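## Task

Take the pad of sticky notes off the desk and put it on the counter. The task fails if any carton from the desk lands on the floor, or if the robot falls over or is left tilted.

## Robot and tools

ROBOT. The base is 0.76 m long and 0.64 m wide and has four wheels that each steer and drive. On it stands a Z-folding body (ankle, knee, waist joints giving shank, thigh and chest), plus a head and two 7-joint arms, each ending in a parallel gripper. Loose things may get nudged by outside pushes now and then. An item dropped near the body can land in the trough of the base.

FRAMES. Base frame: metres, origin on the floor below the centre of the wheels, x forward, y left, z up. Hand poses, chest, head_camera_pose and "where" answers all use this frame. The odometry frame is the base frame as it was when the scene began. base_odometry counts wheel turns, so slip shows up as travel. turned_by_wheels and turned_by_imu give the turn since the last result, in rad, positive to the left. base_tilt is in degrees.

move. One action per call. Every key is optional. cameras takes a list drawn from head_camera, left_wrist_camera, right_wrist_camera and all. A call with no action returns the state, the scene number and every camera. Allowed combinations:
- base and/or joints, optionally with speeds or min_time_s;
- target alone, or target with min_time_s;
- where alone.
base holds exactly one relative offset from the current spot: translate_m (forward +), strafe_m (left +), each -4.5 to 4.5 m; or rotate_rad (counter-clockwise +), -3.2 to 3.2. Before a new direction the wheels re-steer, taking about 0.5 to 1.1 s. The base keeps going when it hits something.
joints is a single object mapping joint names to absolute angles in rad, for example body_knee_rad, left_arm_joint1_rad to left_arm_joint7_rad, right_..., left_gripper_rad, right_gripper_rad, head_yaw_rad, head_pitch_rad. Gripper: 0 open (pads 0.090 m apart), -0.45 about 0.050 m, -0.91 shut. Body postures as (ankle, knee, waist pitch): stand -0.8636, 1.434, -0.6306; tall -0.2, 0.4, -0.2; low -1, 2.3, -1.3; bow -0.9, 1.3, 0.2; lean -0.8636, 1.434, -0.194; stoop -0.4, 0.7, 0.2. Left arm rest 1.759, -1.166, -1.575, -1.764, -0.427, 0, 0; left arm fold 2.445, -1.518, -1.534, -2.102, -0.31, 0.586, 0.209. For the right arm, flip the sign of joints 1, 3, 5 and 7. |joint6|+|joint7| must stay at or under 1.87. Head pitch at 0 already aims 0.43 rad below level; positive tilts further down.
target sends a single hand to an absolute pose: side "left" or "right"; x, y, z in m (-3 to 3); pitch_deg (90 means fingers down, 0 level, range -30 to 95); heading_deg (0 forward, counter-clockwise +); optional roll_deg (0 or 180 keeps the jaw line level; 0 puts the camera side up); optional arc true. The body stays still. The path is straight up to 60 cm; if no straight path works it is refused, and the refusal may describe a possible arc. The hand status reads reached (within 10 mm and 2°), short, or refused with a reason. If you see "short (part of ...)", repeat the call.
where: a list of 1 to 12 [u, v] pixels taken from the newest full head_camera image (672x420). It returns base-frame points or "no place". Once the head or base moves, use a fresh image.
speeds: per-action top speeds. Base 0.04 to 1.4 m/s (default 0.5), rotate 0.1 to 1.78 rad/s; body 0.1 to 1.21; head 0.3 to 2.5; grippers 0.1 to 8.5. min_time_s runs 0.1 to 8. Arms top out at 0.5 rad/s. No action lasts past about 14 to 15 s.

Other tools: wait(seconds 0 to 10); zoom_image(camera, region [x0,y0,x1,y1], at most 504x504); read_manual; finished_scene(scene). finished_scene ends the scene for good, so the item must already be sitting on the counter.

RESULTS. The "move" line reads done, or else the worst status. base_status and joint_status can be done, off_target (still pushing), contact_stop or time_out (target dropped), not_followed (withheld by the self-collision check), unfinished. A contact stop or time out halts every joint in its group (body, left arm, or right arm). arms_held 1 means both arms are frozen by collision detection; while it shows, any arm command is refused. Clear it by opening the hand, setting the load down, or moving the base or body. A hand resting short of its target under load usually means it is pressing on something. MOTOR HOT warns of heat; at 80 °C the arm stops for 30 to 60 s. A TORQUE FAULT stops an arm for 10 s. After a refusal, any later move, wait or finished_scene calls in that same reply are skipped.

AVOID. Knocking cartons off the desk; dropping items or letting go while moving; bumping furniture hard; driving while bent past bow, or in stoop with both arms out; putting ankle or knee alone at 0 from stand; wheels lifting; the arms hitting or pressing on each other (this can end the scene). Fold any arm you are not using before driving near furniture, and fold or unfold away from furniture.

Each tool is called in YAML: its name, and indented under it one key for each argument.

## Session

move:

move:
  joints: {"head_yaw_rad":-1.4}
  speeds: {"head_yaw_rad":2.5}
  cameras: ["head_camera"]

move:
  joints: {"head_yaw_rad":1.2}
  speeds: {"head_yaw_rad":2.5}
  cameras: ["head_camera"]

Scene clock: 0.00 s.
Joint torques (N m): no reading
base_odometry: x=+0.000 y=+0.000 heading=+0.000
turned_by_wheels: +0.000
turned_by_imu: +0.000
base_tilt: forward=+0.1 right=+0.8
base_status: not commanded
joint_positions: body_ankle_rad=-0.864 body_knee_rad=+1.434 body_waist_pitch_rad=-0.631 body_waist_roll_rad=+0.000 body_waist_yaw_rad=+0.000 left_arm_joint1_rad=+1.737 left_arm_joint2_rad=-1.164 left_arm_joint3_rad=-1.607 left_arm_joint4_rad=-1.798 left_arm_joint5_rad=-0.436 left_arm_joint6_rad=-0.012 left_arm_joint7_rad=-0.008 left_gripper_rad=+0.000 right_arm_joint1_rad=-1.779 right_arm_joint2_rad=-1.191 right_arm_joint3_rad=+1.554 right_arm_joint4_rad=-1.726 right_arm_joint5_rad=+0.418 right_arm_joint6_rad=+0.064 right_arm_joint7_rad=+0.013 right_gripper_rad=+0.000 head_yaw_rad=+0.000 head_roll_rad=+0.000 head_pitch_rad=+0.000
joint_status: not commanded
arms_held: 0
arms_held_load: -
chest: x=+0.0060 y=+0.0000 z=+1.1944 quat_wxyz=(+1.000, +0.000, -0.030, +0.000) (m; base frame)
head_camera_pose: x=+0.0707 y=+0.0277 z=+1.5641 quat_wxyz=(+0.405, -0.582, +0.563, -0.423) (m; base frame)
left_hand: x=+0.6065 y=+0.3274 z=+0.9894 quat_wxyz=(+0.033, +0.660, -0.014, +0.750) pitch_deg=-7.4 heading_deg=-3.8 roll_deg=+178.7 fingers_toward=(+0.99, -0.06, +0.13) jaws_along=(-0.07, -1.00, +0.02) (m; base frame)
right_hand: x=+0.5958 y=-0.3072 z=+0.8862 quat_wxyz=(+0.046, -0.732, -0.015, -0.679) pitch_deg=+4.2 heading_deg=+5.0 roll_deg=+182.7 fingers_toward=(+0.99, +0.09, -0.07) jaws_along=(+0.08, -1.00, -0.05) (m; base frame)
pictures: head_camera, left_wrist_camera, right_wrist_camera
camera_calibration:
left_wrist_camera: T_world_to_cam=[[0.0631039, 0.997678, -0.025638, -0.346323], [-0.578747, 0.0575107, 0.813477, -0.457687], [0.813062, -0.0364956, 0.581032, -0.924183], [0, 0, 0, 1]] pos_world=[0.508387, 0.338112, 0.900419]
right_wrist_camera: T_world_to_cam=[[-0.0978091, 0.994841, 0.0269101, 0.335122], [-0.449656, -0.0682986, 0.890587, -0.535745], [0.88783, 0.0750072, 0.454017, -0.770008], [0, 0, 0, 1]] pos_world=[0.475514, -0.312228, 0.817706]

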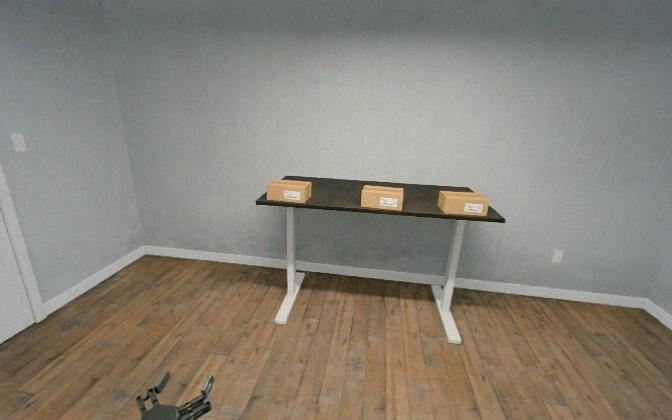

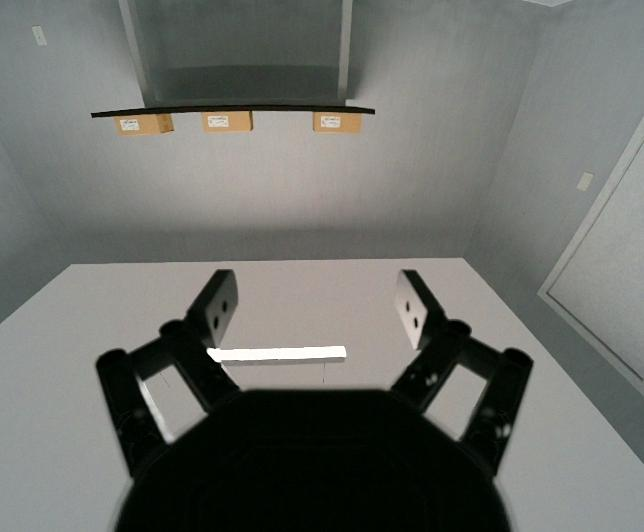

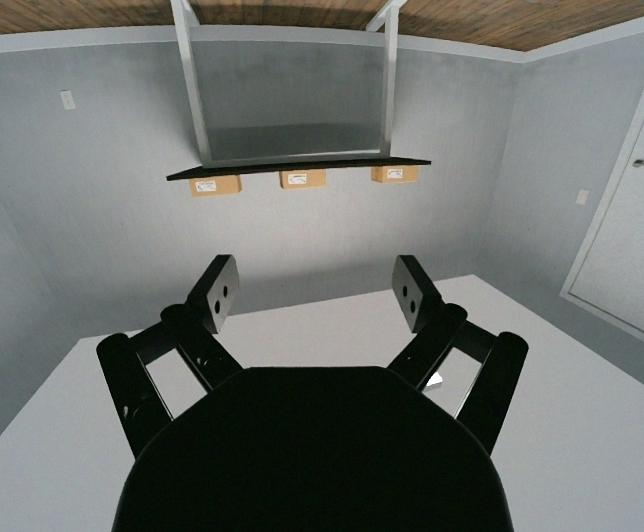

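Scene clock: 1.10 s.
Joint torques (N m): left_arm=[-17.12 10.95 -5.95 -14.06 0.18 -2.59 0.12] | right_arm=[14.67 7.67 5.86 -14.04 0 -2.36 -0.01]
move: done
base_odometry: x=+0.000 y=+0.000 heading=+0.000
turned_by_wheels: +0.000
turned_by_imu: +0.000
base_tilt: forward=+0.2 right=+0.8
base_status: not commanded
joint_positions: body_ankle_rad=-0.864 body_knee_rad=+1.434 body_waist_pitch_rad=-0.631 body_waist_roll_rad=+0.000 body_waist_yaw_rad=+0.000 left_arm_joint1_rad=+1.737 left_arm_joint2_rad=-1.164 left_arm_joint3_rad=-1.607 left_arm_joint4_rad=-1.798 left_arm_joint5_rad=-0.436 left_arm_joint6_rad=-0.012 left_arm_joint7_rad=-0.008 left_gripper_rad=+0.000 right_arm_joint1_rad=-1.779 right_arm_joint2_rad=-1.191 right_arm_joint3_rad=+1.554 right_arm_joint4_rad=-1.726 right_arm_joint5_rad=+0.418 right_arm_joint6_rad=+0.064 right_arm_joint7_rad=+0.013 right_gripper_rad=+0.000 head_yaw_rad=-1.400 head_roll_rad=+0.000 head_pitch_rad=+0.000
joint_status: all done
arms_held: 0
arms_held_load: -
chest: x=+0.0060 y=+0.0000 z=+1.1944 quat_wxyz=(+1.000, +0.000, -0.030, +0.000) (m; base frame)
head_camera_pose: x=+0.0152 y=-0.0936 z=+1.5607 quat_wxyz=(+0.060, -0.067, +0.822, -0.563) (m; base frame)
left_hand: x=+0.6065 y=+0.3274 z=+0.9894 quat_wxyz=(+0.033, +0.660, -0.014, +0.750) pitch_deg=-7.4 heading_deg=-3.8 roll_deg=+178.7 fingers_toward=(+0.99, -0.06, +0.13) jaws_along=(-0.07, -1.00, +0.02) (m; base frame)
right_hand: x=+0.5958 y=-0.3072 z=+0.8862 quat_wxyz=(+0.046, -0.732, -0.015, -0.679) pitch_deg=+4.2 heading_deg=+5.0 roll_deg=+182.7 fingers_toward=(+0.99, +0.09, -0.07) jaws_along=(+0.08, -1.00, -0.05) (m; base frame)
pictures: head_camera
camera_calibration:
head_camera: T_world_to_cam=[[-0.983628, -0.178646, -0.0236803, 0.0351145], [-0.042532, 0.357831, -0.932817, 1.49006], [0.175118, -0.916539, -0.359571, 0.472702], [0, 0, 0, 1]] pos_world=[0.0151364, -0.0936666, 1.56076]

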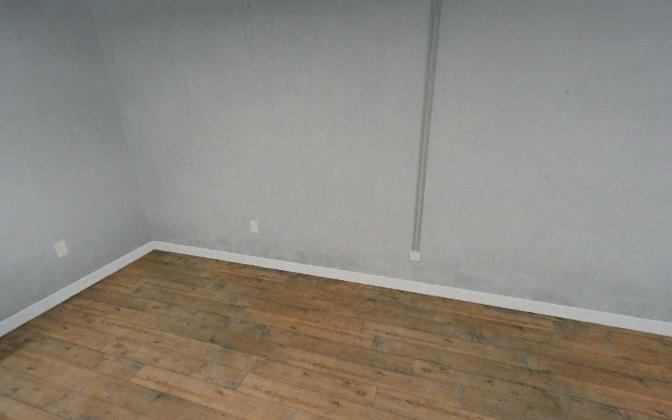

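Scene clock: 2.70 s.
Joint torques (N m): left_arm=[-17.28 10.91 -6.03 -13.87 0.19 -2.56 0.09] | right_arm=[14.42 8.74 5.8 -14.15 0.05 -2.35 0]
move: done
base_odometry: x=+0.000 y=+0.000 heading=+0.000
turned_by_wheels: +0.000
turned_by_imu: +0.000
base_tilt: forward=+0.1 right=+0.8
base_status: not commanded
joint_positions: body_ankle_rad=-0.864 body_knee_rad=+1.434 body_waist_pitch_rad=-0.631 body_waist_roll_rad=+0.000 body_waist_yaw_rad=+0.000 left_arm_joint1_rad=+1.737 left_arm_joint2_rad=-1.164 left_arm_joint3_rad=-1.607 left_arm_joint4_rad=-1.798 left_arm_joint5_rad=-0.436 left_arm_joint6_rad=-0.012 left_arm_joint7_rad=-0.008 left_gripper_rad=+0.000 right_arm_joint1_rad=-1.779 right_arm_joint2_rad=-1.191 right_arm_joint3_rad=+1.554 right_arm_joint4_rad=-1.726 right_arm_joint5_rad=+0.418 right_arm_joint6_rad=+0.064 right_arm_joint7_rad=+0.013 right_gripper_rad=+0.000 head_yaw_rad=+1.200 head_roll_rad=+0.000 head_pitch_rad=+0.000
joint_status: all done
arms_held: 0
arms_held_load: -
chest: x=+0.0060 y=+0.0000 z=+1.1944 quat_wxyz=(+1.000, +0.000, -0.030, +0.000) (m; base frame)
head_camera_pose: x=-0.0186 y=+0.1030 z=+1.5587 quat_wxyz=(+0.553, -0.812, +0.122, -0.140) (m; base frame)
left_hand: x=+0.6065 y=+0.3274 z=+0.9894 quat_wxyz=(+0.033, +0.660, -0.014, +0.750) pitch_deg=-7.4 heading_deg=-3.8 roll_deg=+178.7 fingers_toward=(+0.99, -0.06, +0.13) jaws_along=(-0.07, -1.00, +0.02) (m; base frame)
right_hand: x=+0.5958 y=-0.3072 z=+0.8862 quat_wxyz=(+0.046, -0.732, -0.015, -0.679) pitch_deg=+4.2 heading_deg=+5.0 roll_deg=+182.7 fingers_toward=(+0.99, +0.09, -0.07) jaws_along=(+0.08, -1.00, -0.05) (m; base frame)
pictures: head_camera
camera_calibration:
head_camera: T_world_to_cam=[[0.930981, -0.35326, 0.0920925, -0.0898024], [-0.0434298, -0.357642, -0.932848, 1.49004], [0.362474, 0.864465, -0.3483, 0.46057], [0, 0, 0, 1]] pos_world=[-0.0186286, 0.103029, 1.55866]

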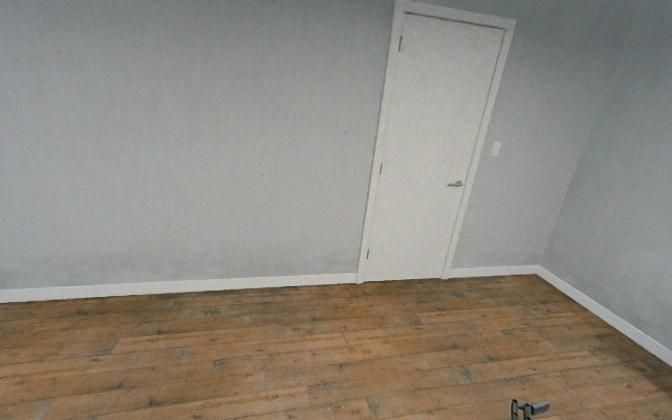

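move:
  joints: {"head_yaw_rad":0,"body_ankle_rad":-0.2,"body_knee_rad":0.4,"body_waist_pitch_rad":-0.2}
  speeds: {"body_ankle_rad":0.5,"head_yaw_rad":2.5}
  cameras: ["head_camera"]

zoom_image:
  camera: "head_camera"
  region: [240, 180, 520, 300]

Scene clock: 7.10 s.
Joint torques (N m): left_arm=[-15.39 11.07 -5.95 -13.93 -0.03 -2.58 0.03] | right_arm=[13.51 8.11 5.77 -13.96 0 -2.37 0.02]
move: done
base_odometry: x=+0.000 y=+0.000 heading=+0.000
turned_by_wheels: +0.000
turned_by_imu: +0.000
base_tilt: forward=+0.2 right=+0.8
base_status: not commanded
joint_positions: body_ankle_rad=-0.200 body_knee_rad=+0.400 body_waist_pitch_rad=-0.200 body_waist_roll_rad=+0.000 body_waist_yaw_rad=+0.000 left_arm_joint1_rad=+1.737 left_arm_joint2_rad=-1.164 left_arm_joint3_rad=-1.607 left_arm_joint4_rad=-1.798 left_arm_joint5_rad=-0.436 left_arm_joint6_rad=-0.012 left_arm_joint7_rad=-0.008 left_gripper_rad=+0.000 right_arm_joint1_rad=-1.779 right_arm_joint2_rad=-1.191 right_arm_joint3_rad=+1.554 right_arm_joint4_rad=-1.726 right_arm_joint5_rad=+0.418 right_arm_joint6_rad=+0.064 right_arm_joint7_rad=+0.013 right_gripper_rad=+0.000 head_yaw_rad=+0.000 head_roll_rad=+0.000 head_pitch_rad=+0.000
joint_status: all done
arms_held: 0
arms_held_load: -
chest: x=+0.1059 y=+0.0000 z=+1.3667 quat_wxyz=(+1.000, +0.000, +0.000, +0.000) (m; base frame)
head_camera_pose: x=+0.1927 y=+0.0276 z=+1.7318 quat_wxyz=(+0.388, -0.595, +0.575, -0.406) (m; base frame)
left_hand: x=+0.6930 y=+0.3274 z=+1.1260 quat_wxyz=(+0.034, +0.682, -0.013, +0.730) pitch_deg=-3.9 heading_deg=-3.7 roll_deg=+178.4 fingers_toward=(+1.00, -0.06, +0.07) jaws_along=(-0.07, -1.00, +0.03) (m; base frame)
right_hand: x=+0.6761 y=-0.3072 z=+1.0236 quat_wxyz=(+0.046, -0.752, -0.014, -0.657) pitch_deg=+7.6 heading_deg=+5.1 roll_deg=+183.0 fingers_toward=(+0.99, +0.09, -0.13) jaws_along=(+0.08, -1.00, -0.05) (m; base frame)
pictures: head_camera
camera_calibration:
head_camera: T_world_to_cam=[[0.00890026, -0.999329, 0.0355335, -0.0356266], [-0.369392, -0.0363072, -0.928564, 1.68031], [0.929231, -0.00486133, -0.369468, 0.460974], [0, 0, 0, 1]] pos_world=[0.19266, 0.0276456, 1.73186]

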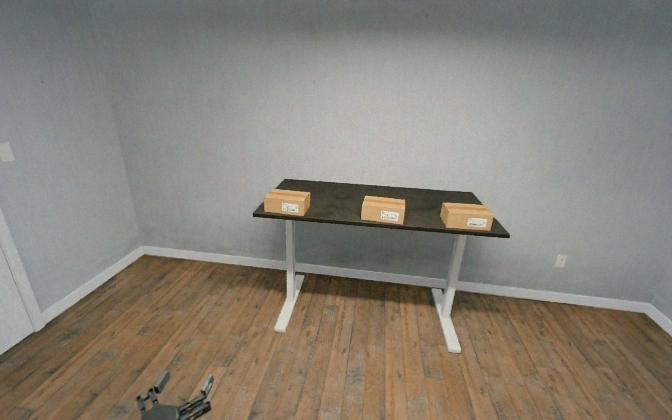

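Scaled by 1.800.

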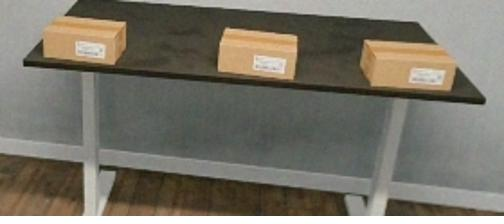

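move:
  where:
    - [258,213]
    - [340,222]
    - [430,230]
    - [500,234]
    - [287,181]
    - [470,193]
    - [288,196]
    - [382,202]
    - [468,210]

Scene clock: 7.63 s.
Joint torques (N m): left_arm=[-15.48 10.95 -5.92 -13.98 -0.03 -2.59 0.03] | right_arm=[12.62 7.5 5.55 -14 0.09 -2.36 -0.01]
base_odometry: x=+0.000 y=+0.000 heading=+0.000
turned_by_wheels: +0.000
turned_by_imu: +0.000
base_tilt: forward=+0.2 right=+0.9
where, head_camera: pixel (258, 213): x +1.986, y +0.485, z +0.978; pixel (340, 222): x +1.925, y -0.011, z +0.965; pixel (430, 230): x +1.898, y -0.537, z +0.947; pixel (500, 234): x +1.845, y -0.918, z +0.962; pixel (287, 181): x +2.659, y +0.410, z +0.981; pixel (470, 193): x +2.530, y -1.005, z +0.978; pixel (288, 196): x +2.041, y +0.310, z +1.074; pixel (382, 202): x +2.003, y -0.258, z +1.071; pixel (468, 210): x +1.925, y -0.746, z +1.070. By the robot's depth camera.
base_status: not commanded
joint_positions: body_ankle_rad=-0.200 body_knee_rad=+0.400 body_waist_pitch_rad=-0.200 body_waist_roll_rad=+0.000 body_waist_yaw_rad=+0.000 left_arm_joint1_rad=+1.737 left_arm_joint2_rad=-1.164 left_arm_joint3_rad=-1.607 left_arm_joint4_rad=-1.798 left_arm_joint5_rad=-0.436 left_arm_joint6_rad=-0.012 left_arm_joint7_rad=-0.008 left_gripper_rad=+0.000 right_arm_joint1_rad=-1.779 right_arm_joint2_rad=-1.191 right_arm_joint3_rad=+1.554 right_arm_joint4_rad=-1.726 right_arm_joint5_rad=+0.418 right_arm_joint6_rad=+0.064 right_arm_joint7_rad=+0.013 right_gripper_rad=+0.000 head_yaw_rad=+0.000 head_roll_rad=+0.000 head_pitch_rad=+0.000
joint_status: all done
arms_held: 0
arms_held_load: -
chest: x=+0.1059 y=+0.0000 z=+1.3667 quat_wxyz=(+1.000, +0.000, +0.000, +0.000) (m; base frame)
head_camera_pose: x=+0.1927 y=+0.0276 z=+1.7318 quat_wxyz=(+0.388, -0.595, +0.575, -0.406) (m; base frame)
left_hand: x=+0.6930 y=+0.3274 z=+1.1260 quat_wxyz=(+0.034, +0.682, -0.013, +0.730) pitch_deg=-3.9 heading_deg=-3.7 roll_deg=+178.4 fingers_toward=(+1.00, -0.06, +0.07) jaws_along=(-0.07, -1.00, +0.03) (m; base frame)
right_hand: x=+0.6761 y=-0.3072 z=+1.0236 quat_wxyz=(+0.046, -0.752, -0.014, -0.657) pitch_deg=+7.6 heading_deg=+5.1 roll_deg=+183.0 fingers_toward=(+0.99, +0.09, -0.13) jaws_along=(+0.08, -1.00, -0.05) (m; base frame)
pictures: none

move:
  base: {"rotate_rad":-0.1}

move:
  base: {"translate_m":1.06}
  speeds: {"translate_m":0.8}

move:
  joints: {"body_ankle_rad":-0.4,"body_knee_rad":0.7,"body_waist_pitch_rad":0.2,"head_pitch_rad":0.1}
  speeds: {"body_ankle_rad":0.4}

move:
  joints: {"left_arm_joint1_rad":2.445,"left_arm_joint2_rad":-1.518,"left_arm_joint3_rad":-1.534,"left_arm_joint4_rad":-2.102,"left_arm_joint5_rad":-0.31,"left_arm_joint6_rad":0.586,"left_arm_joint7_rad":0.209}

move:
  target: {"side":"right","x":0.63,"y":-0.25,"z":1.14,"pitch_deg":75,"heading_deg":0,"arc":true}
  cameras: ["head_camera"]

Scene clock: 11.13 s.
Joint torques (N m): left_arm=[-15.08 10.39 -6.2 -13.95 0.11 -2.56 0.09] | right_arm=[13.18 7.36 5.45 -14.26 0.13 -2.33 0.07]
move: done
base_odometry: x=+0.000 y=+0.000 heading=-0.100
turned_by_wheels: -0.100
turned_by_imu: -0.100
base_tilt: forward=+0.1 right=+0.9
base_status: done
joint_positions: body_ankle_rad=-0.200 body_knee_rad=+0.400 body_waist_pitch_rad=-0.200 body_waist_roll_rad=+0.000 body_waist_yaw_rad=+0.000 left_arm_joint1_rad=+1.736 left_arm_joint2_rad=-1.164 left_arm_joint3_rad=-1.606 left_arm_joint4_rad=-1.798 left_arm_joint5_rad=-0.436 left_arm_joint6_rad=-0.012 left_arm_joint7_rad=-0.008 left_gripper_rad=+0.000 right_arm_joint1_rad=-1.780 right_arm_joint2_rad=-1.191 right_arm_joint3_rad=+1.555 right_arm_joint4_rad=-1.726 right_arm_joint5_rad=+0.418 right_arm_joint6_rad=+0.064 right_arm_joint7_rad=+0.013 right_gripper_rad=+0.000 head_yaw_rad=+0.000 head_roll_rad=+0.000 head_pitch_rad=+0.000
joint_status: not commanded
arms_held: 0
arms_held_load: -
chest: x=+0.1059 y=+0.0000 z=+1.3667 quat_wxyz=(+1.000, +0.000, +0.000, +0.000) (m; base frame)
head_camera_pose: x=+0.1927 y=+0.0276 z=+1.7318 quat_wxyz=(+0.388, -0.595, +0.575, -0.406) (m; base frame)
left_hand: x=+0.6932 y=+0.3271 z=+1.1263 quat_wxyz=(+0.034, +0.682, -0.013, +0.730) pitch_deg=-4.0 heading_deg=-3.8 roll_deg=+178.4 fingers_toward=(+1.00, -0.07, +0.07) jaws_along=(-0.07, -1.00, +0.03) (m; base frame)
right_hand: x=+0.6760 y=-0.3075 z=+1.0234 quat_wxyz=(+0.046, -0.753, -0.014, -0.657) pitch_deg=+7.6 heading_deg=+5.0 roll_deg=+183.0 fingers_toward=(+0.99, +0.09, -0.13) jaws_along=(+0.08, -1.00, -0.05) (m; base frame)
pictures: none

Scene clock: 15.60 s.
Joint torques (N m): left_arm=[-15.04 10.83 -6.07 -14 0.06 -2.62 0.02] | right_arm=[12.5 7.71 5.5 -14 0.02 -2.37 0]
move: done
base_odometry: x=+1.055 y=-0.102 heading=-0.098
turned_by_wheels: +0.002
turned_by_imu: +0.000
base_tilt: forward=+0.3 right=+1.0
base_status: done
joint_positions: body_ankle_rad=-0.200 body_knee_rad=+0.400 body_waist_pitch_rad=-0.200 body_waist_roll_rad=+0.000 body_waist_yaw_rad=+0.000 left_arm_joint1_rad=+1.736 left_arm_joint2_rad=-1.164 left_arm_joint3_rad=-1.607 left_arm_joint4_rad=-1.798 left_arm_joint5_rad=-0.436 left_arm_joint6_rad=-0.012 left_arm_joint7_rad=-0.008 left_gripper_rad=+0.000 right_arm_joint1_rad=-1.778 right_arm_joint2_rad=-1.191 right_arm_joint3_rad=+1.554 right_arm_joint4_rad=-1.726 right_arm_joint5_rad=+0.418 right_arm_joint6_rad=+0.064 right_arm_joint7_rad=+0.013 right_gripper_rad=+0.000 head_yaw_rad=+0.000 head_roll_rad=+0.000 head_pitch_rad=+0.000
joint_status: not commanded
arms_held: 0
arms_held_load: -
chest: x=+0.1063 y=+0.0000 z=+1.3667 quat_wxyz=(+1.000, +0.000, +0.000, +0.000) (m; base frame)
head_camera_pose: x=+0.1932 y=+0.0276 z=+1.7318 quat_wxyz=(+0.388, -0.595, +0.575, -0.405) (m; base frame)
left_hand: x=+0.6936 y=+0.3273 z=+1.1266 quat_wxyz=(+0.034, +0.682, -0.013, +0.731) pitch_deg=-4.0 heading_deg=-3.7 roll_deg=+178.4 fingers_toward=(+1.00, -0.07, +0.07) jaws_along=(-0.07, -1.00, +0.03) (m; base frame)
right_hand: x=+0.6769 y=-0.3073 z=+1.0244 quat_wxyz=(+0.046, -0.752, -0.014, -0.657) pitch_deg=+7.5 heading_deg=+5.1 roll_deg=+183.0 fingers_toward=(+0.99, +0.09, -0.13) jaws_along=(+0.08, -1.00, -0.05) (m; base frame)
pictures: none

Scene clock: 17.90 s.
Joint torques (N m): left_arm=[-1.36 8.87 -5.05 -12.47 0.07 -2.32 -0.01] | right_arm=[-1.03 6.04 4.34 -11.57 0.09 -1.96 0.12]
move: done
base_odometry: x=+1.055 y=-0.102 heading=-0.098
turned_by_wheels: +0.000
turned_by_imu: +0.000
base_tilt: forward=+0.3 right=+0.8
base_status: not commanded
joint_positions: body_ankle_rad=-0.400 body_knee_rad=+0.700 body_waist_pitch_rad=+0.200 body_waist_roll_rad=+0.000 body_waist_yaw_rad=+0.000 left_arm_joint1_rad=+1.736 left_arm_joint2_rad=-1.164 left_arm_joint3_rad=-1.607 left_arm_joint4_rad=-1.798 left_arm_joint5_rad=-0.436 left_arm_joint6_rad=-0.012 left_arm_joint7_rad=-0.008 left_gripper_rad=+0.000 right_arm_joint1_rad=-1.778 right_arm_joint2_rad=-1.191 right_arm_joint3_rad=+1.554 right_arm_joint4_rad=-1.726 right_arm_joint5_rad=+0.418 right_arm_joint6_rad=+0.064 right_arm_joint7_rad=+0.013 right_gripper_rad=+0.000 head_yaw_rad=+0.000 head_roll_rad=+0.000 head_pitch_rad=+0.100
joint_status: all done
arms_held: 0
arms_held_load: -
chest: x=+0.2936 y=+0.0000 z=+1.2801 quat_wxyz=(+0.969, +0.000, +0.247, +0.000) (m; base frame)
head_camera_pose: x=+0.5489 y=+0.0276 z=+1.5450 quat_wxyz=(+0.201, -0.688, +0.664, -0.212) (m; base frame)
left_hand: x=+0.6939 y=+0.3273 z=+0.7877 quat_wxyz=(+0.036, +0.841, -0.004, +0.539) pitch_deg=+24.6 heading_deg=-4.1 roll_deg=+176.5 fingers_toward=(+0.91, -0.07, -0.42) jaws_along=(-0.05, -1.00, +0.06) (m; base frame)
right_hand: x=+0.6301 y=-0.3073 z=+0.7060 quat_wxyz=(+0.048, -0.891, -0.002, -0.451) pitch_deg=+36.1 heading_deg=+6.2 roll_deg=+186.0 fingers_toward=(+0.80, +0.09, -0.59) jaws_along=(+0.05, -1.00, -0.08) (m; base frame)
pictures: none

Scene clock: 20.03 s.
Joint torques (N m): left_arm=[17.14 -1.01 0.72 -8.88 0.41 0.04 0.42] | right_arm=[-1.68 6.26 4.21 -11.5 0.01 -2.06 0.03]
move: done
base_odometry: x=+1.055 y=-0.102 heading=-0.098
turned_by_wheels: +0.000
turned_by_imu: +0.000
base_tilt: forward=+0.3 right=+0.8
base_status: not commanded
joint_positions: body_ankle_rad=-0.400 body_knee_rad=+0.700 body_waist_pitch_rad=+0.200 body_waist_roll_rad=+0.000 body_waist_yaw_rad=+0.000 left_arm_joint1_rad=+2.443 left_arm_joint2_rad=-1.515 left_arm_joint3_rad=-1.535 left_arm_joint4_rad=-2.101 left_arm_joint5_rad=-0.311 left_arm_joint6_rad=+0.584 left_arm_joint7_rad=+0.207 left_gripper_rad=+0.000 right_arm_joint1_rad=-1.778 right_arm_joint2_rad=-1.191 right_arm_joint3_rad=+1.554 right_arm_joint4_rad=-1.726 right_arm_joint5_rad=+0.418 right_arm_joint6_rad=+0.064 right_arm_joint7_rad=+0.013 right_gripper_rad=+0.000 head_yaw_rad=+0.000 head_roll_rad=+0.000 head_pitch_rad=+0.100
joint_status: all done
arms_held: 0
arms_held_load: -
chest: x=+0.2936 y=+0.0000 z=+1.2801 quat_wxyz=(+0.969, +0.000, +0.247, +0.000) (m; base frame)
head_camera_pose: x=+0.5489 y=+0.0276 z=+1.5450 quat_wxyz=(+0.201, -0.688, +0.664, -0.212) (m; base frame)
left_hand: x=+0.2449 y=+0.2407 z=+0.6616 quat_wxyz=(+0.006, +0.993, +0.099, +0.056) pitch_deg=+83.5 heading_deg=-0.2 roll_deg=+168.4 fingers_toward=(+0.11, +0.00, -0.99) jaws_along=(+0.20, -0.98, +0.02) (m; base frame)
right_hand: x=+0.6302 y=-0.3073 z=+0.7060 quat_wxyz=(+0.048, -0.891, -0.002, -0.451) pitch_deg=+36.1 heading_deg=+6.2 roll_deg=+186.0 fingers_toward=(+0.80, +0.09, -0.59) jaws_along=(+0.05, -1.00, -0.08) (m; base frame)
pictures: none

Scene clock: 24.77 s.
Joint torques (N m): left_arm=[16.68 -0.09 0.63 -8.67 0.37 0.05 0.38] | right_arm=[14.26 9.74 8.57 9.34 -0.79 -0.05 0.26]
move: done
base_odometry: x=+1.055 y=-0.102 heading=-0.098
turned_by_wheels: +0.000
turned_by_imu: -0.001
base_tilt: forward=+0.2 right=+0.7
base_status: not commanded
joint_positions: body_ankle_rad=-0.400 body_knee_rad=+0.700 body_waist_pitch_rad=+0.200 body_waist_roll_rad=+0.000 body_waist_yaw_rad=+0.000 left_arm_joint1_rad=+2.444 left_arm_joint2_rad=-1.516 left_arm_joint3_rad=-1.535 left_arm_joint4_rad=-2.101 left_arm_joint5_rad=-0.311 left_arm_joint6_rad=+0.585 left_arm_joint7_rad=+0.208 left_gripper_rad=+0.000 right_arm_joint1_rad=-1.096 right_arm_joint2_rad=+0.743 right_arm_joint3_rad=+1.976 right_arm_joint4_rad=-2.225 right_arm_joint5_rad=+0.253 right_arm_joint6_rad=-0.704 right_arm_joint7_rad=+1.048 right_gripper_rad=+0.000 head_yaw_rad=+0.000 head_roll_rad=+0.000 head_pitch_rad=+0.100
joint_status: not commanded
arms_held: 0
arms_held_load: -
chest: x=+0.2936 y=+0.0000 z=+1.2801 quat_wxyz=(+0.969, +0.000, +0.247, +0.000) (m; base frame)
head_camera_pose: x=+0.5489 y=+0.0276 z=+1.5450 quat_wxyz=(+0.201, -0.688, +0.664, -0.212) (m; base frame)
left_hand: x=+0.2442 y=+0.2407 z=+0.6618 quat_wxyz=(+0.006, +0.993, +0.100, +0.056) pitch_deg=+83.6 heading_deg=+0.1 roll_deg=+168.6 fingers_toward=(+0.11, +0.00, -0.99) jaws_along=(+0.20, -0.98, +0.02) (m; base frame)
right_hand: x=+0.6295 y=-0.2493 z=+1.1389 quat_wxyz=(-0.129, -0.001, -0.992, -0.002) pitch_deg=+75.2 heading_deg=+0.9 roll_deg=+1.0 fingers_toward=(+0.26, +0.00, -0.97) jaws_along=(+0.00, +1.00, +0.00) (m; base frame)
right_hand_status: reached (checked arc, turning the hand 179 degrees, to end with the hand's camera side forward, planned for 4.2 s): 1 mm and 0.3 deg off.
pictures: head_camera
camera_calibration:
head_camera: T_world_to_cam=[[0.0276871, -0.999323, 0.024241, -0.0250253], [-0.829222, -0.0365033, -0.557726, 1.31792], [0.558233, -0.00465938, -0.829671, 0.975572], [0, 0, 0, 1]] pos_world=[0.548942, 0.0276455, 1.54505]

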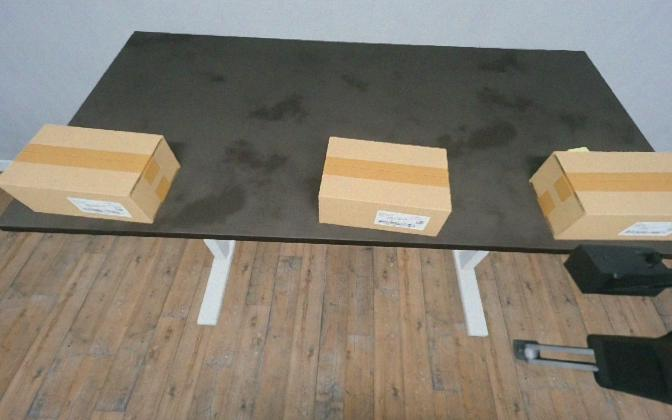

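move:
  where:
    - [578,150]
    - [584,151]
    - [566,152]
    - [340,245]
    - [555,160]

Scene clock: 27.50 s.
Joint torques (N m): left_arm=[16.19 -0.23 0.62 -8.74 0.32 0.05 0.4] | right_arm=[14.46 9.57 8.5 9.53 -0.77 -0.09 0.29]
base_odometry: x=+1.055 y=-0.102 heading=-0.098
turned_by_wheels: +0.000
turned_by_imu: +0.000
base_tilt: forward=+0.3 right=+0.9
where, head_camera: pixel (578, 150): x +1.120, y -0.558, z +0.993; pixel (584, 151): x +1.116, y -0.570, z +0.994; pixel (566, 152): x +1.047, y -0.462, z +1.057; pixel (340, 245): x +1.340, y -0.011, z +0.036; pixel (555, 160): x +1.029, y -0.437, z +1.049. By the robot's depth camera.
base_status: not commanded
joint_positions: body_ankle_rad=-0.400 body_knee_rad=+0.700 body_waist_pitch_rad=+0.200 body_waist_roll_rad=+0.000 body_waist_yaw_rad=+0.000 left_arm_joint1_rad=+2.444 left_arm_joint2_rad=-1.516 left_arm_joint3_rad=-1.535 left_arm_joint4_rad=-2.101 left_arm_joint5_rad=-0.311 left_arm_joint6_rad=+0.585 left_arm_joint7_rad=+0.208 left_gripper_rad=+0.000 right_arm_joint1_rad=-1.096 right_arm_joint2_rad=+0.743 right_arm_joint3_rad=+1.976 right_arm_joint4_rad=-2.225 right_arm_joint5_rad=+0.253 right_arm_joint6_rad=-0.704 right_arm_joint7_rad=+1.048 right_gripper_rad=+0.000 head_yaw_rad=+0.000 head_roll_rad=+0.000 head_pitch_rad=+0.100
joint_status: not commanded
arms_held: 0
arms_held_load: -
chest: x=+0.2936 y=+0.0000 z=+1.2801 quat_wxyz=(+0.969, +0.000, +0.247, +0.000) (m; base frame)
head_camera_pose: x=+0.5489 y=+0.0276 z=+1.5450 quat_wxyz=(+0.201, -0.688, +0.664, -0.212) (m; base frame)
left_hand: x=+0.2442 y=+0.2407 z=+0.6618 quat_wxyz=(+0.006, +0.993, +0.100, +0.056) pitch_deg=+83.6 heading_deg=+0.1 roll_deg=+168.6 fingers_toward=(+0.11, +0.00, -0.99) jaws_along=(+0.20, -0.98, +0.02) (m; base frame)
right_hand: x=+0.6295 y=-0.2493 z=+1.1389 quat_wxyz=(-0.129, -0.001, -0.992, -0.002) pitch_deg=+75.2 heading_deg=+0.9 roll_deg=+1.0 fingers_toward=(+0.26, +0.00, -0.97) jaws_along=(+0.00, +1.00, +0.00) (m; base frame)
right_hand_status: reached (checked arc, turning the hand 179 degrees, to end with the hand's camera side forward, planned for 4.2 s): 1 mm and 0.3 deg off.
pictures: none

move:
  base: {"strafe_m":-0.35}

move:
  base: {"translate_m":0.32}
  speeds: {"translate_m":0.3}
  cameras: ["head_camera","right_wrist_camera"]

Scene clock: 31.63 s.
Joint torques (N m): left_arm=[16.4 0.9 0.32 -8.44 0.35 -0.01 0.28] | right_arm=[14.04 9.83 8.4 9.61 -0.65 -0.01 -0.14]
move: done
base_odometry: x=+1.021 y=-0.451 heading=-0.101
turned_by_wheels: -0.003
turned_by_imu: -0.004
base_tilt: forward=+0.3 right=+0.9
base_status: done
joint_positions: body_ankle_rad=-0.400 body_knee_rad=+0.700 body_waist_pitch_rad=+0.200 body_waist_roll_rad=+0.000 body_waist_yaw_rad=+0.000 left_arm_joint1_rad=+2.445 left_arm_joint2_rad=-1.519 left_arm_joint3_rad=-1.534 left_arm_joint4_rad=-2.101 left_arm_joint5_rad=-0.311 left_arm_joint6_rad=+0.585 left_arm_joint7_rad=+0.208 left_gripper_rad=+0.000 right_arm_joint1_rad=-1.095 right_arm_joint2_rad=+0.743 right_arm_joint3_rad=+1.977 right_arm_joint4_rad=-2.226 right_arm_joint5_rad=+0.253 right_arm_joint6_rad=-0.705 right_arm_joint7_rad=+1.049 right_gripper_rad=+0.000 head_yaw_rad=+0.000 head_roll_rad=+0.000 head_pitch_rad=+0.100
joint_status: not commanded
arms_held: 0
arms_held_load: -
chest: x=+0.2936 y=+0.0000 z=+1.2801 quat_wxyz=(+0.969, +0.000, +0.247, +0.000) (m; base frame)
head_camera_pose: x=+0.5489 y=+0.0276 z=+1.5450 quat_wxyz=(+0.201, -0.688, +0.664, -0.212) (m; base frame)
left_hand: x=+0.2439 y=+0.2397 z=+0.6619 quat_wxyz=(+0.006, +0.993, +0.101, +0.055) pitch_deg=+83.6 heading_deg=-0.4 roll_deg=+168.0 fingers_toward=(+0.11, +0.00, -0.99) jaws_along=(+0.20, -0.98, +0.02) (m; base frame)
right_hand: x=+0.6297 y=-0.2498 z=+1.1393 quat_wxyz=(-0.130, -0.001, -0.992, -0.001) pitch_deg=+75.1 heading_deg=+0.3 roll_deg=+0.4 fingers_toward=(+0.26, +0.00, -0.97) jaws_along=(+0.00, +1.00, +0.00) (m; base frame)
pictures: none

Scene clock: 35.50 s.
Joint torques (N m): left_arm=[16.94 1.28 0.26 -7.89 0.3 -0.11 0.22] | right_arm=[13.72 9.09 8.29 9.7 -0.67 0.04 -0.12]
move: done
base_odometry: x=+1.339 y=-0.481 heading=-0.099
turned_by_wheels: +0.001
turned_by_imu: +0.004
base_tilt: forward=+0.2 right=+0.8
base_status: done
joint_positions: body_ankle_rad=-0.400 body_knee_rad=+0.700 body_waist_pitch_rad=+0.200 body_waist_roll_rad=+0.000 body_waist_yaw_rad=+0.000 left_arm_joint1_rad=+2.444 left_arm_joint2_rad=-1.519 left_arm_joint3_rad=-1.534 left_arm_joint4_rad=-2.102 left_arm_joint5_rad=-0.311 left_arm_joint6_rad=+0.585 left_arm_joint7_rad=+0.208 left_gripper_rad=+0.000 right_arm_joint1_rad=-1.094 right_arm_joint2_rad=+0.743 right_arm_joint3_rad=+1.977 right_arm_joint4_rad=-2.226 right_arm_joint5_rad=+0.253 right_arm_joint6_rad=-0.705 right_arm_joint7_rad=+1.049 right_gripper_rad=+0.000 head_yaw_rad=+0.000 head_roll_rad=+0.000 head_pitch_rad=+0.100
joint_status: not commanded
arms_held: 0
arms_held_load: -
chest: x=+0.2936 y=+0.0000 z=+1.2801 quat_wxyz=(+0.969, +0.000, +0.247, +0.000) (m; base frame)
head_camera_pose: x=+0.5489 y=+0.0276 z=+1.5449 quat_wxyz=(+0.201, -0.688, +0.664, -0.212) (m; base frame)
left_hand: x=+0.2448 y=+0.2397 z=+0.6620 quat_wxyz=(+0.006, +0.993, +0.101, +0.056) pitch_deg=+83.5 heading_deg=-0.5 roll_deg=+167.9 fingers_toward=(+0.11, +0.00, -0.99) jaws_along=(+0.20, -0.98, +0.02) (m; base frame)
right_hand: x=+0.6297 y=-0.2498 z=+1.1395 quat_wxyz=(-0.130, +0.000, -0.992, -0.001) pitch_deg=+75.1 heading_deg=+0.3 roll_deg=+0.4 fingers_toward=(+0.26, +0.00, -0.97) jaws_along=(+0.00, +1.00, +0.00) (m; base frame)
pictures: head_camera, right_wrist_camera
camera_calibration:
head_camera: T_world_to_cam=[[0.0276627, -0.999327, 0.0240957, -0.0247848], [-0.829346, -0.036401, -0.557548, 1.31765], [0.55805, -0.00456045, -0.829795, 0.97578], [0, 0, 0, 1]] pos_world=[0.548942, 0.0276457, 1.54495]
right_wrist_camera: T_world_to_cam=[[0.0161131, -0.999759, 0.0148981, -0.281819], [-0.959928, -0.0112984, 0.280018, 0.289108], [-0.279782, -0.0188131, -0.959879, 1.40349], [0, 0, 0, 1]] pos_world=[0.674736, -0.252081, 1.27043]

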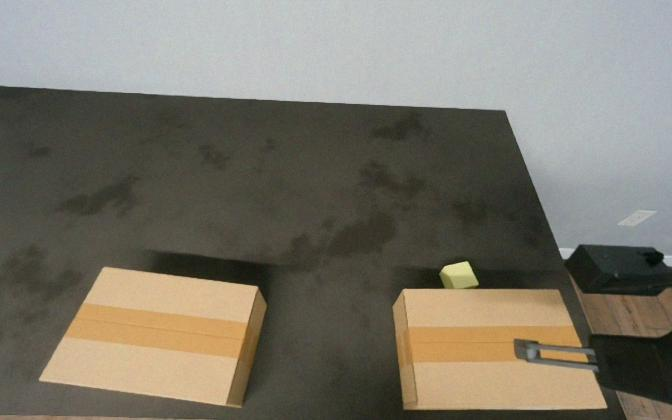

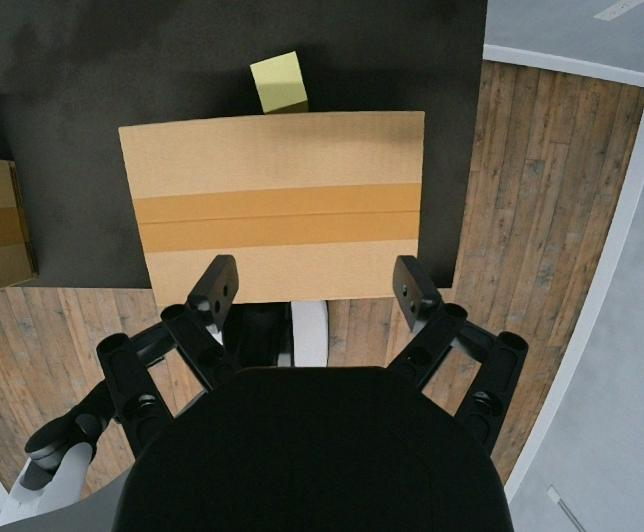

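zoom_image:
  camera: "head_camera"
  region: [420, 250, 500, 300]

move:
  where:
    - [459,271]
    - [444,268]
    - [466,264]
    - [475,280]
    - [449,277]
    - [420,292]
    - [470,293]
    - [530,292]
    - [540,260]
    - [562,275]
    - [430,260]

Scaled by 6.300.

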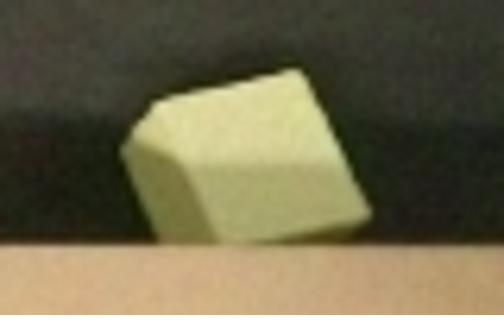

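Scene clock: 36.20 s.
Joint torques (N m): left_arm=[16.67 1.16 0.2 -7.91 0.27 -0.16 0.23] | right_arm=[13.19 9.18 8.28 9.65 -0.59 0.04 -0.07]
base_odometry: x=+1.339 y=-0.481 heading=-0.099
turned_by_wheels: +0.000
turned_by_imu: +0.000
base_tilt: forward=+0.3 right=+0.8
where, head_camera: pixel (459, 271): x +0.794, y -0.208, z +0.992; pixel (444, 268): x +0.800, y -0.182, z +0.989; pixel (466, 264): x +0.808, y -0.224, z +0.991; pixel (475, 280): x +0.777, y -0.234, z +0.992; pixel (449, 277): x +0.781, y -0.188, z +0.991; pixel (420, 292): x +0.728, y -0.113, z +1.055; pixel (470, 293): x +0.729, y -0.192, z +1.055; pixel (530, 292): x +0.734, y -0.288, z +1.055; pixel (540, 260): no place (The depth camera has no reading there.); pixel (562, 275): no place (The depth camera has no reading there.); pixel (430, 260): x +0.831, y -0.169, z +0.957. By the robot's depth camera.
base_status: done
joint_positions: body_ankle_rad=-0.400 body_knee_rad=+0.700 body_waist_pitch_rad=+0.200 body_waist_roll_rad=+0.000 body_waist_yaw_rad=+0.000 left_arm_joint1_rad=+2.444 left_arm_joint2_rad=-1.519 left_arm_joint3_rad=-1.534 left_arm_joint4_rad=-2.102 left_arm_joint5_rad=-0.311 left_arm_joint6_rad=+0.585 left_arm_joint7_rad=+0.208 left_gripper_rad=+0.000 right_arm_joint1_rad=-1.094 right_arm_joint2_rad=+0.743 right_arm_joint3_rad=+1.977 right_arm_joint4_rad=-2.226 right_arm_joint5_rad=+0.253 right_arm_joint6_rad=-0.705 right_arm_joint7_rad=+1.049 right_gripper_rad=+0.000 head_yaw_rad=+0.000 head_roll_rad=+0.000 head_pitch_rad=+0.100
joint_status: not commanded
arms_held: 0
arms_held_load: -
chest: x=+0.2936 y=+0.0000 z=+1.2801 quat_wxyz=(+0.969, +0.000, +0.247, +0.000) (m; base frame)
head_camera_pose: x=+0.5489 y=+0.0276 z=+1.5449 quat_wxyz=(+0.201, -0.688, +0.664, -0.212) (m; base frame)
left_hand: x=+0.2448 y=+0.2397 z=+0.6620 quat_wxyz=(+0.006, +0.993, +0.101, +0.056) pitch_deg=+83.5 heading_deg=-0.5 roll_deg=+167.9 fingers_toward=(+0.11, +0.00, -0.99) jaws_along=(+0.20, -0.98, +0.02) (m; base frame)
right_hand: x=+0.6297 y=-0.2498 z=+1.1395 quat_wxyz=(-0.130, +0.000, -0.992, -0.001) pitch_deg=+75.1 heading_deg=+0.3 roll_deg=+0.4 fingers_toward=(+0.26, +0.00, -0.97) jaws_along=(+0.00, +1.00, +0.00) (m; base frame)
pictures: none

move:
  joints: {"right_gripper_rad":-0.1}

move:
  target: {"side":"right","x":0.79,"y":-0.211,"z":1.11,"pitch_deg":86,"heading_deg":18,"roll_deg":0,"arc":true}
  cameras: ["head_camera","right_wrist_camera"]

zoom_image:
  camera: "head_camera"
  region: [400, 200, 540, 300]

Scene clock: 38.67 s.
Joint torques (N m): left_arm=[16.53 0.96 0.23 -7.91 0.35 -0.02 0.28] | right_arm=[13.14 9.2 8.5 9.62 -0.85 0.06 -0.11]
move: done
base_odometry: x=+1.339 y=-0.481 heading=-0.099
turned_by_wheels: +0.000
turned_by_imu: +0.000
base_tilt: forward=+0.2 right=+0.9
base_status: not commanded
joint_positions: body_ankle_rad=-0.400 body_knee_rad=+0.700 body_waist_pitch_rad=+0.200 body_waist_roll_rad=+0.000 body_waist_yaw_rad=+0.000 left_arm_joint1_rad=+2.444 left_arm_joint2_rad=-1.519 left_arm_joint3_rad=-1.534 left_arm_joint4_rad=-2.102 left_arm_joint5_rad=-0.311 left_arm_joint6_rad=+0.585 left_arm_joint7_rad=+0.208 left_gripper_rad=+0.000 right_arm_joint1_rad=-1.094 right_arm_joint2_rad=+0.743 right_arm_joint3_rad=+1.977 right_arm_joint4_rad=-2.226 right_arm_joint5_rad=+0.253 right_arm_joint6_rad=-0.705 right_arm_joint7_rad=+1.049 right_gripper_rad=-0.100 head_yaw_rad=+0.000 head_roll_rad=+0.000 head_pitch_rad=+0.100
joint_status: all done
arms_held: 0
arms_held_load: -
chest: x=+0.2936 y=+0.0000 z=+1.2801 quat_wxyz=(+0.969, +0.000, +0.247, +0.000) (m; base frame)
head_camera_pose: x=+0.5489 y=+0.0276 z=+1.5449 quat_wxyz=(+0.201, -0.688, +0.664, -0.212) (m; base frame)
left_hand: x=+0.2448 y=+0.2397 z=+0.6620 quat_wxyz=(+0.006, +0.993, +0.101, +0.056) pitch_deg=+83.5 heading_deg=-0.5 roll_deg=+167.9 fingers_toward=(+0.11, +0.00, -0.99) jaws_along=(+0.20, -0.98, +0.02) (m; base frame)
right_hand: x=+0.6297 y=-0.2498 z=+1.1395 quat_wxyz=(-0.130, +0.000, -0.992, -0.001) pitch_deg=+75.1 heading_deg=+0.3 roll_deg=+0.4 fingers_toward=(+0.26, +0.00, -0.97) jaws_along=(+0.00, +1.00, +0.00) (m; base frame)
pictures: none

Scene clock: 38.97 s.
Joint torques (N m): left_arm=[16.59 0.93 0.22 -7.8 0.39 -0.07 0.3] | right_arm=[12.94 9.04 8.44 9.62 -0.45 0.05 -0.13]
move: refused
base_odometry: x=+1.339 y=-0.481 heading=-0.099
turned_by_wheels: +0.000
turned_by_imu: +0.000
base_tilt: forward=+0.1 right=+0.9
base_status: not commanded
joint_positions: body_ankle_rad=-0.400 body_knee_rad=+0.700 body_waist_pitch_rad=+0.200 body_waist_roll_rad=+0.000 body_waist_yaw_rad=+0.000 left_arm_joint1_rad=+2.444 left_arm_joint2_rad=-1.519 left_arm_joint3_rad=-1.534 left_arm_joint4_rad=-2.102 left_arm_joint5_rad=-0.311 left_arm_joint6_rad=+0.585 left_arm_joint7_rad=+0.208 left_gripper_rad=+0.000 right_arm_joint1_rad=-1.094 right_arm_joint2_rad=+0.743 right_arm_joint3_rad=+1.977 right_arm_joint4_rad=-2.226 right_arm_joint5_rad=+0.253 right_arm_joint6_rad=-0.705 right_arm_joint7_rad=+1.049 right_gripper_rad=-0.100 head_yaw_rad=+0.000 head_roll_rad=+0.000 head_pitch_rad=+0.100
joint_status: not commanded
arms_held: 0
arms_held_load: -
chest: x=+0.2936 y=+0.0000 z=+1.2801 quat_wxyz=(+0.969, +0.000, +0.247, +0.000) (m; base frame)
head_camera_pose: x=+0.5489 y=+0.0276 z=+1.5449 quat_wxyz=(+0.201, -0.688, +0.664, -0.212) (m; base frame)
left_hand: x=+0.2448 y=+0.2397 z=+0.6620 quat_wxyz=(+0.006, +0.993, +0.101, +0.056) pitch_deg=+83.5 heading_deg=-0.5 roll_deg=+167.9 fingers_toward=(+0.11, +0.00, -0.99) jaws_along=(+0.20, -0.98, +0.02) (m; base frame)
right_hand: x=+0.6297 y=-0.2498 z=+1.1395 quat_wxyz=(-0.130, +0.000, -0.992, -0.001) pitch_deg=+75.1 heading_deg=+0.3 roll_deg=+0.4 fingers_toward=(+0.26, +0.00, -0.97) jaws_along=(+0.00, +1.00, +0.00) (m; base frame)
right_hand_status: refused: the best posture that gets there brings the right wrist within 0.00 rad of the stop that joints 6 and 7 share (needs 0.10 rad clear). Nothing moved. A plan exists at "pitch_deg" 81 (an arc).
pictures: head_camera, right_wrist_camera
camera_calibration:
head_camera: T_world_to_cam=[[0.0276627, -0.999327, 0.0240957, -0.0247848], [-0.829346, -0.036401, -0.557548, 1.31765], [0.55805, -0.00456045, -0.829795, 0.97578], [0, 0, 0, 1]] pos_world=[0.548942, 0.0276457, 1.54495]
right_wrist_camera: T_world_to_cam=[[0.0161131, -0.999759, 0.0148981, -0.281819], [-0.959928, -0.0112984, 0.280018, 0.289108], [-0.279782, -0.0188131, -0.959879, 1.40349], [0, 0, 0, 1]] pos_world=[0.674736, -0.252081, 1.27043]

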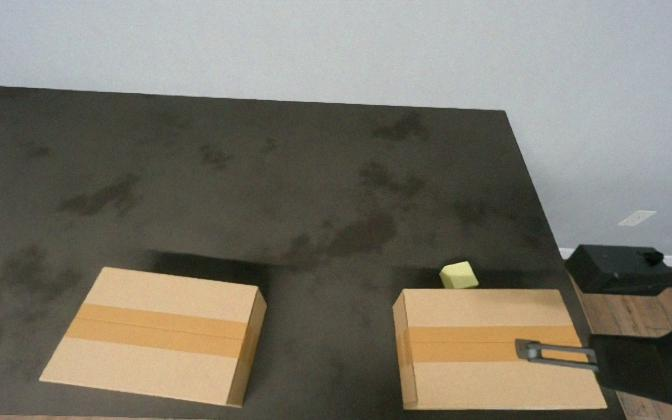

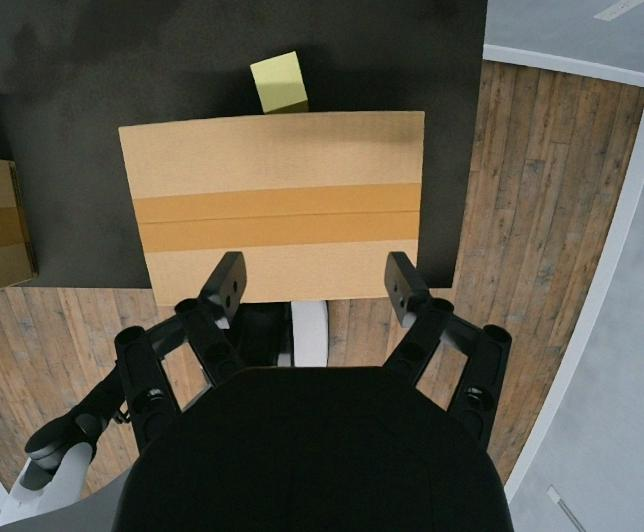

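Scaled by 3.600.

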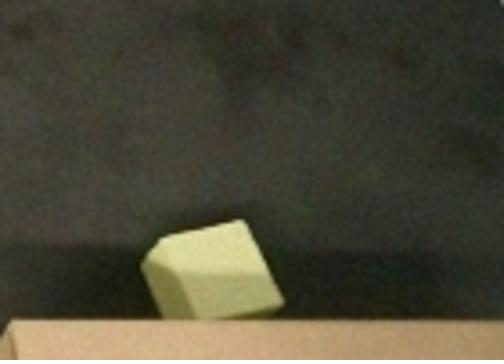

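move:
  target: {"side":"right","x":0.80,"y":-0.211,"z":1.10,"pitch_deg":80,"heading_deg":18,"roll_deg":0,"arc":true}

move:
  target: {"side":"right","x":0.793,"y":-0.211,"z":1.04,"pitch_deg":86,"heading_deg":18,"roll_deg":0}
  cameras: ["head_camera","right_wrist_camera"]

zoom_image:
  camera: "head_camera"
  region: [400, 200, 540, 300]

Scene clock: 43.67 s.
Joint torques (N m): left_arm=[16.25 1.04 0.26 -7.87 0.28 -0.12 0.25] | right_arm=[26.4 0.68 1.02 12.92 -0.36 0.01 -0.44]
move: done
base_odometry: x=+1.339 y=-0.481 heading=-0.099
turned_by_wheels: +0.000
turned_by_imu: -0.001
base_tilt: forward=+0.2 right=+0.8
base_status: not commanded
joint_positions: body_ankle_rad=-0.400 body_knee_rad=+0.700 body_waist_pitch_rad=+0.200 body_waist_roll_rad=+0.000 body_waist_yaw_rad=+0.000 left_arm_joint1_rad=+2.444 left_arm_joint2_rad=-1.519 left_arm_joint3_rad=-1.534 left_arm_joint4_rad=-2.102 left_arm_joint5_rad=-0.311 left_arm_joint6_rad=+0.585 left_arm_joint7_rad=+0.208 left_gripper_rad=+0.000 right_arm_joint1_rad=-1.625 right_arm_joint2_rad=+1.539 right_arm_joint3_rad=+1.652 right_arm_joint4_rad=-1.464 right_arm_joint5_rad=-0.447 right_arm_joint6_rad=-0.911 right_arm_joint7_rad=-0.340 right_gripper_rad=-0.100 head_yaw_rad=+0.000 head_roll_rad=+0.000 head_pitch_rad=+0.100
joint_status: not commanded
arms_held: 0
arms_held_load: -
chest: x=+0.2936 y=+0.0000 z=+1.2801 quat_wxyz=(+0.969, +0.000, +0.247, +0.000) (m; base frame)
head_camera_pose: x=+0.5489 y=+0.0276 z=+1.5449 quat_wxyz=(+0.201, -0.688, +0.664, -0.212) (m; base frame)
left_hand: x=+0.2448 y=+0.2397 z=+0.6620 quat_wxyz=(+0.006, +0.993, +0.101, +0.056) pitch_deg=+83.5 heading_deg=-0.5 roll_deg=+167.9 fingers_toward=(+0.11, +0.00, -0.99) jaws_along=(+0.20, -0.98, +0.02) (m; base frame)
right_hand: x=+0.8006 y=-0.2109 z=+1.1009 quat_wxyz=(-0.088, +0.155, -0.984, -0.014) pitch_deg=+79.8 heading_deg=+18.3 roll_deg=+0.4 fingers_toward=(+0.17, +0.06, -0.98) jaws_along=(-0.31, +0.95, +0.00) (m; base frame)
right_hand_status: reached (checked arc, to end with the hand's camera side forward, planned for 3.1 s): 1 mm and 0.2 deg off.
pictures: none

Scene clock: 44.83 s.
Joint torques (N m): left_arm=[16.46 0.92 0.27 -7.79 0.32 -0.07 0.29] | right_arm=[29.63 -0.48 -0.21 12.19 0.46 0.03 -0.31]
move: done
base_odometry: x=+1.339 y=-0.481 heading=-0.099
turned_by_wheels: +0.000
turned_by_imu: +0.000
base_tilt: forward=+0.3 right=+0.9
base_status: not commanded
joint_positions: body_ankle_rad=-0.400 body_knee_rad=+0.700 body_waist_pitch_rad=+0.200 body_waist_roll_rad=+0.000 body_waist_yaw_rad=+0.000 left_arm_joint1_rad=+2.444 left_arm_joint2_rad=-1.519 left_arm_joint3_rad=-1.534 left_arm_joint4_rad=-2.102 left_arm_joint5_rad=-0.311 left_arm_joint6_rad=+0.585 left_arm_joint7_rad=+0.208 left_gripper_rad=+0.000 right_arm_joint1_rad=-1.783 right_arm_joint2_rad=+1.605 right_arm_joint3_rad=+1.612 right_arm_joint4_rad=-1.397 right_arm_joint5_rad=-0.434 right_arm_joint6_rad=-0.912 right_arm_joint7_rad=-0.368 right_gripper_rad=-0.100 head_yaw_rad=+0.000 head_roll_rad=+0.000 head_pitch_rad=+0.100
joint_status: not commanded
arms_held: 0
arms_held_load: -
chest: x=+0.2936 y=+0.0000 z=+1.2801 quat_wxyz=(+0.969, +0.000, +0.247, +0.000) (m; base frame)
head_camera_pose: x=+0.5489 y=+0.0276 z=+1.5450 quat_wxyz=(+0.201, -0.688, +0.664, -0.212) (m; base frame)
left_hand: x=+0.2448 y=+0.2397 z=+0.6620 quat_wxyz=(+0.006, +0.993, +0.101, +0.056) pitch_deg=+83.5 heading_deg=-0.5 roll_deg=+167.9 fingers_toward=(+0.11, +0.00, -0.99) jaws_along=(+0.20, -0.98, +0.02) (m; base frame)
right_hand: x=+0.7933 y=-0.2116 z=+1.0404 quat_wxyz=(-0.035, +0.156, -0.987, -0.005) pitch_deg=+85.9 heading_deg=+18.0 roll_deg=+0.0 fingers_toward=(+0.07, +0.02, -1.00) jaws_along=(-0.31, +0.95, +0.00) (m; base frame)
right_hand_status: reached (straight line, to end with the hand's camera side forward, planned for 0.7 s): 1 mm and 0.1 deg off.
pictures: head_camera, right_wrist_camera
camera_calibration:
head_camera: T_world_to_cam=[[0.0277436, -0.999323, 0.0241553, -0.0249214], [-0.829266, -0.036502, -0.55766, 1.31778], [0.558164, -0.00455964, -0.829718, 0.975597], [0, 0, 0, 1]] pos_world=[0.548942, 0.0276456, 1.54495]
right_wrist_camera: T_world_to_cam=[[0.327444, -0.944768, 0.0139349, -0.479175], [-0.843049, -0.285466, 0.455827, 0.140631], [-0.426673, -0.161006, -0.889959, 1.36857], [0, 0, 0, 1]] pos_world=[0.859394, -0.192216, 1.16055]

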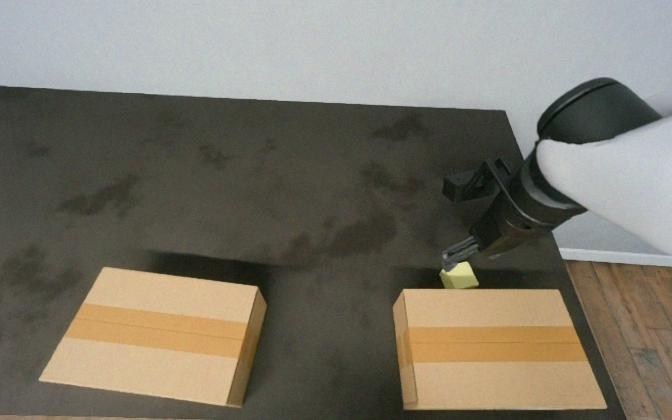

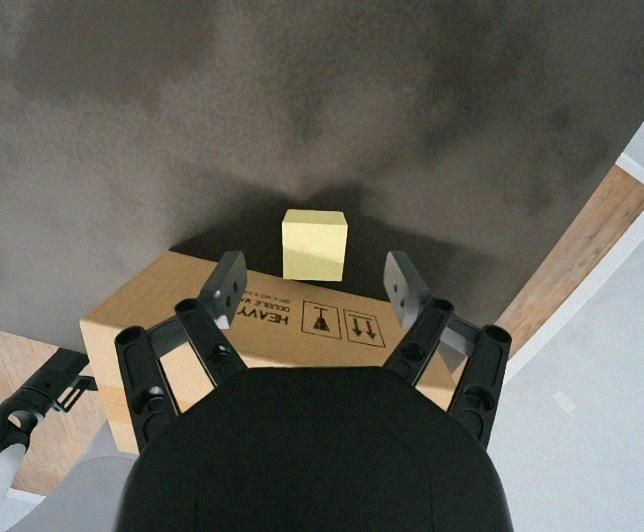

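Scaled by 3.600.

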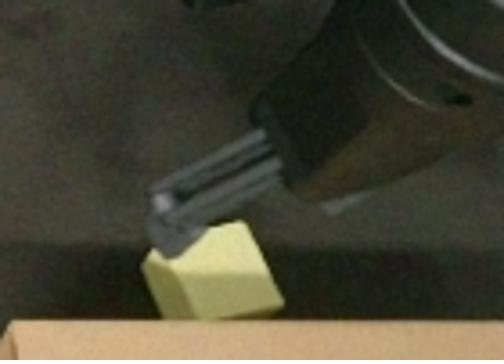

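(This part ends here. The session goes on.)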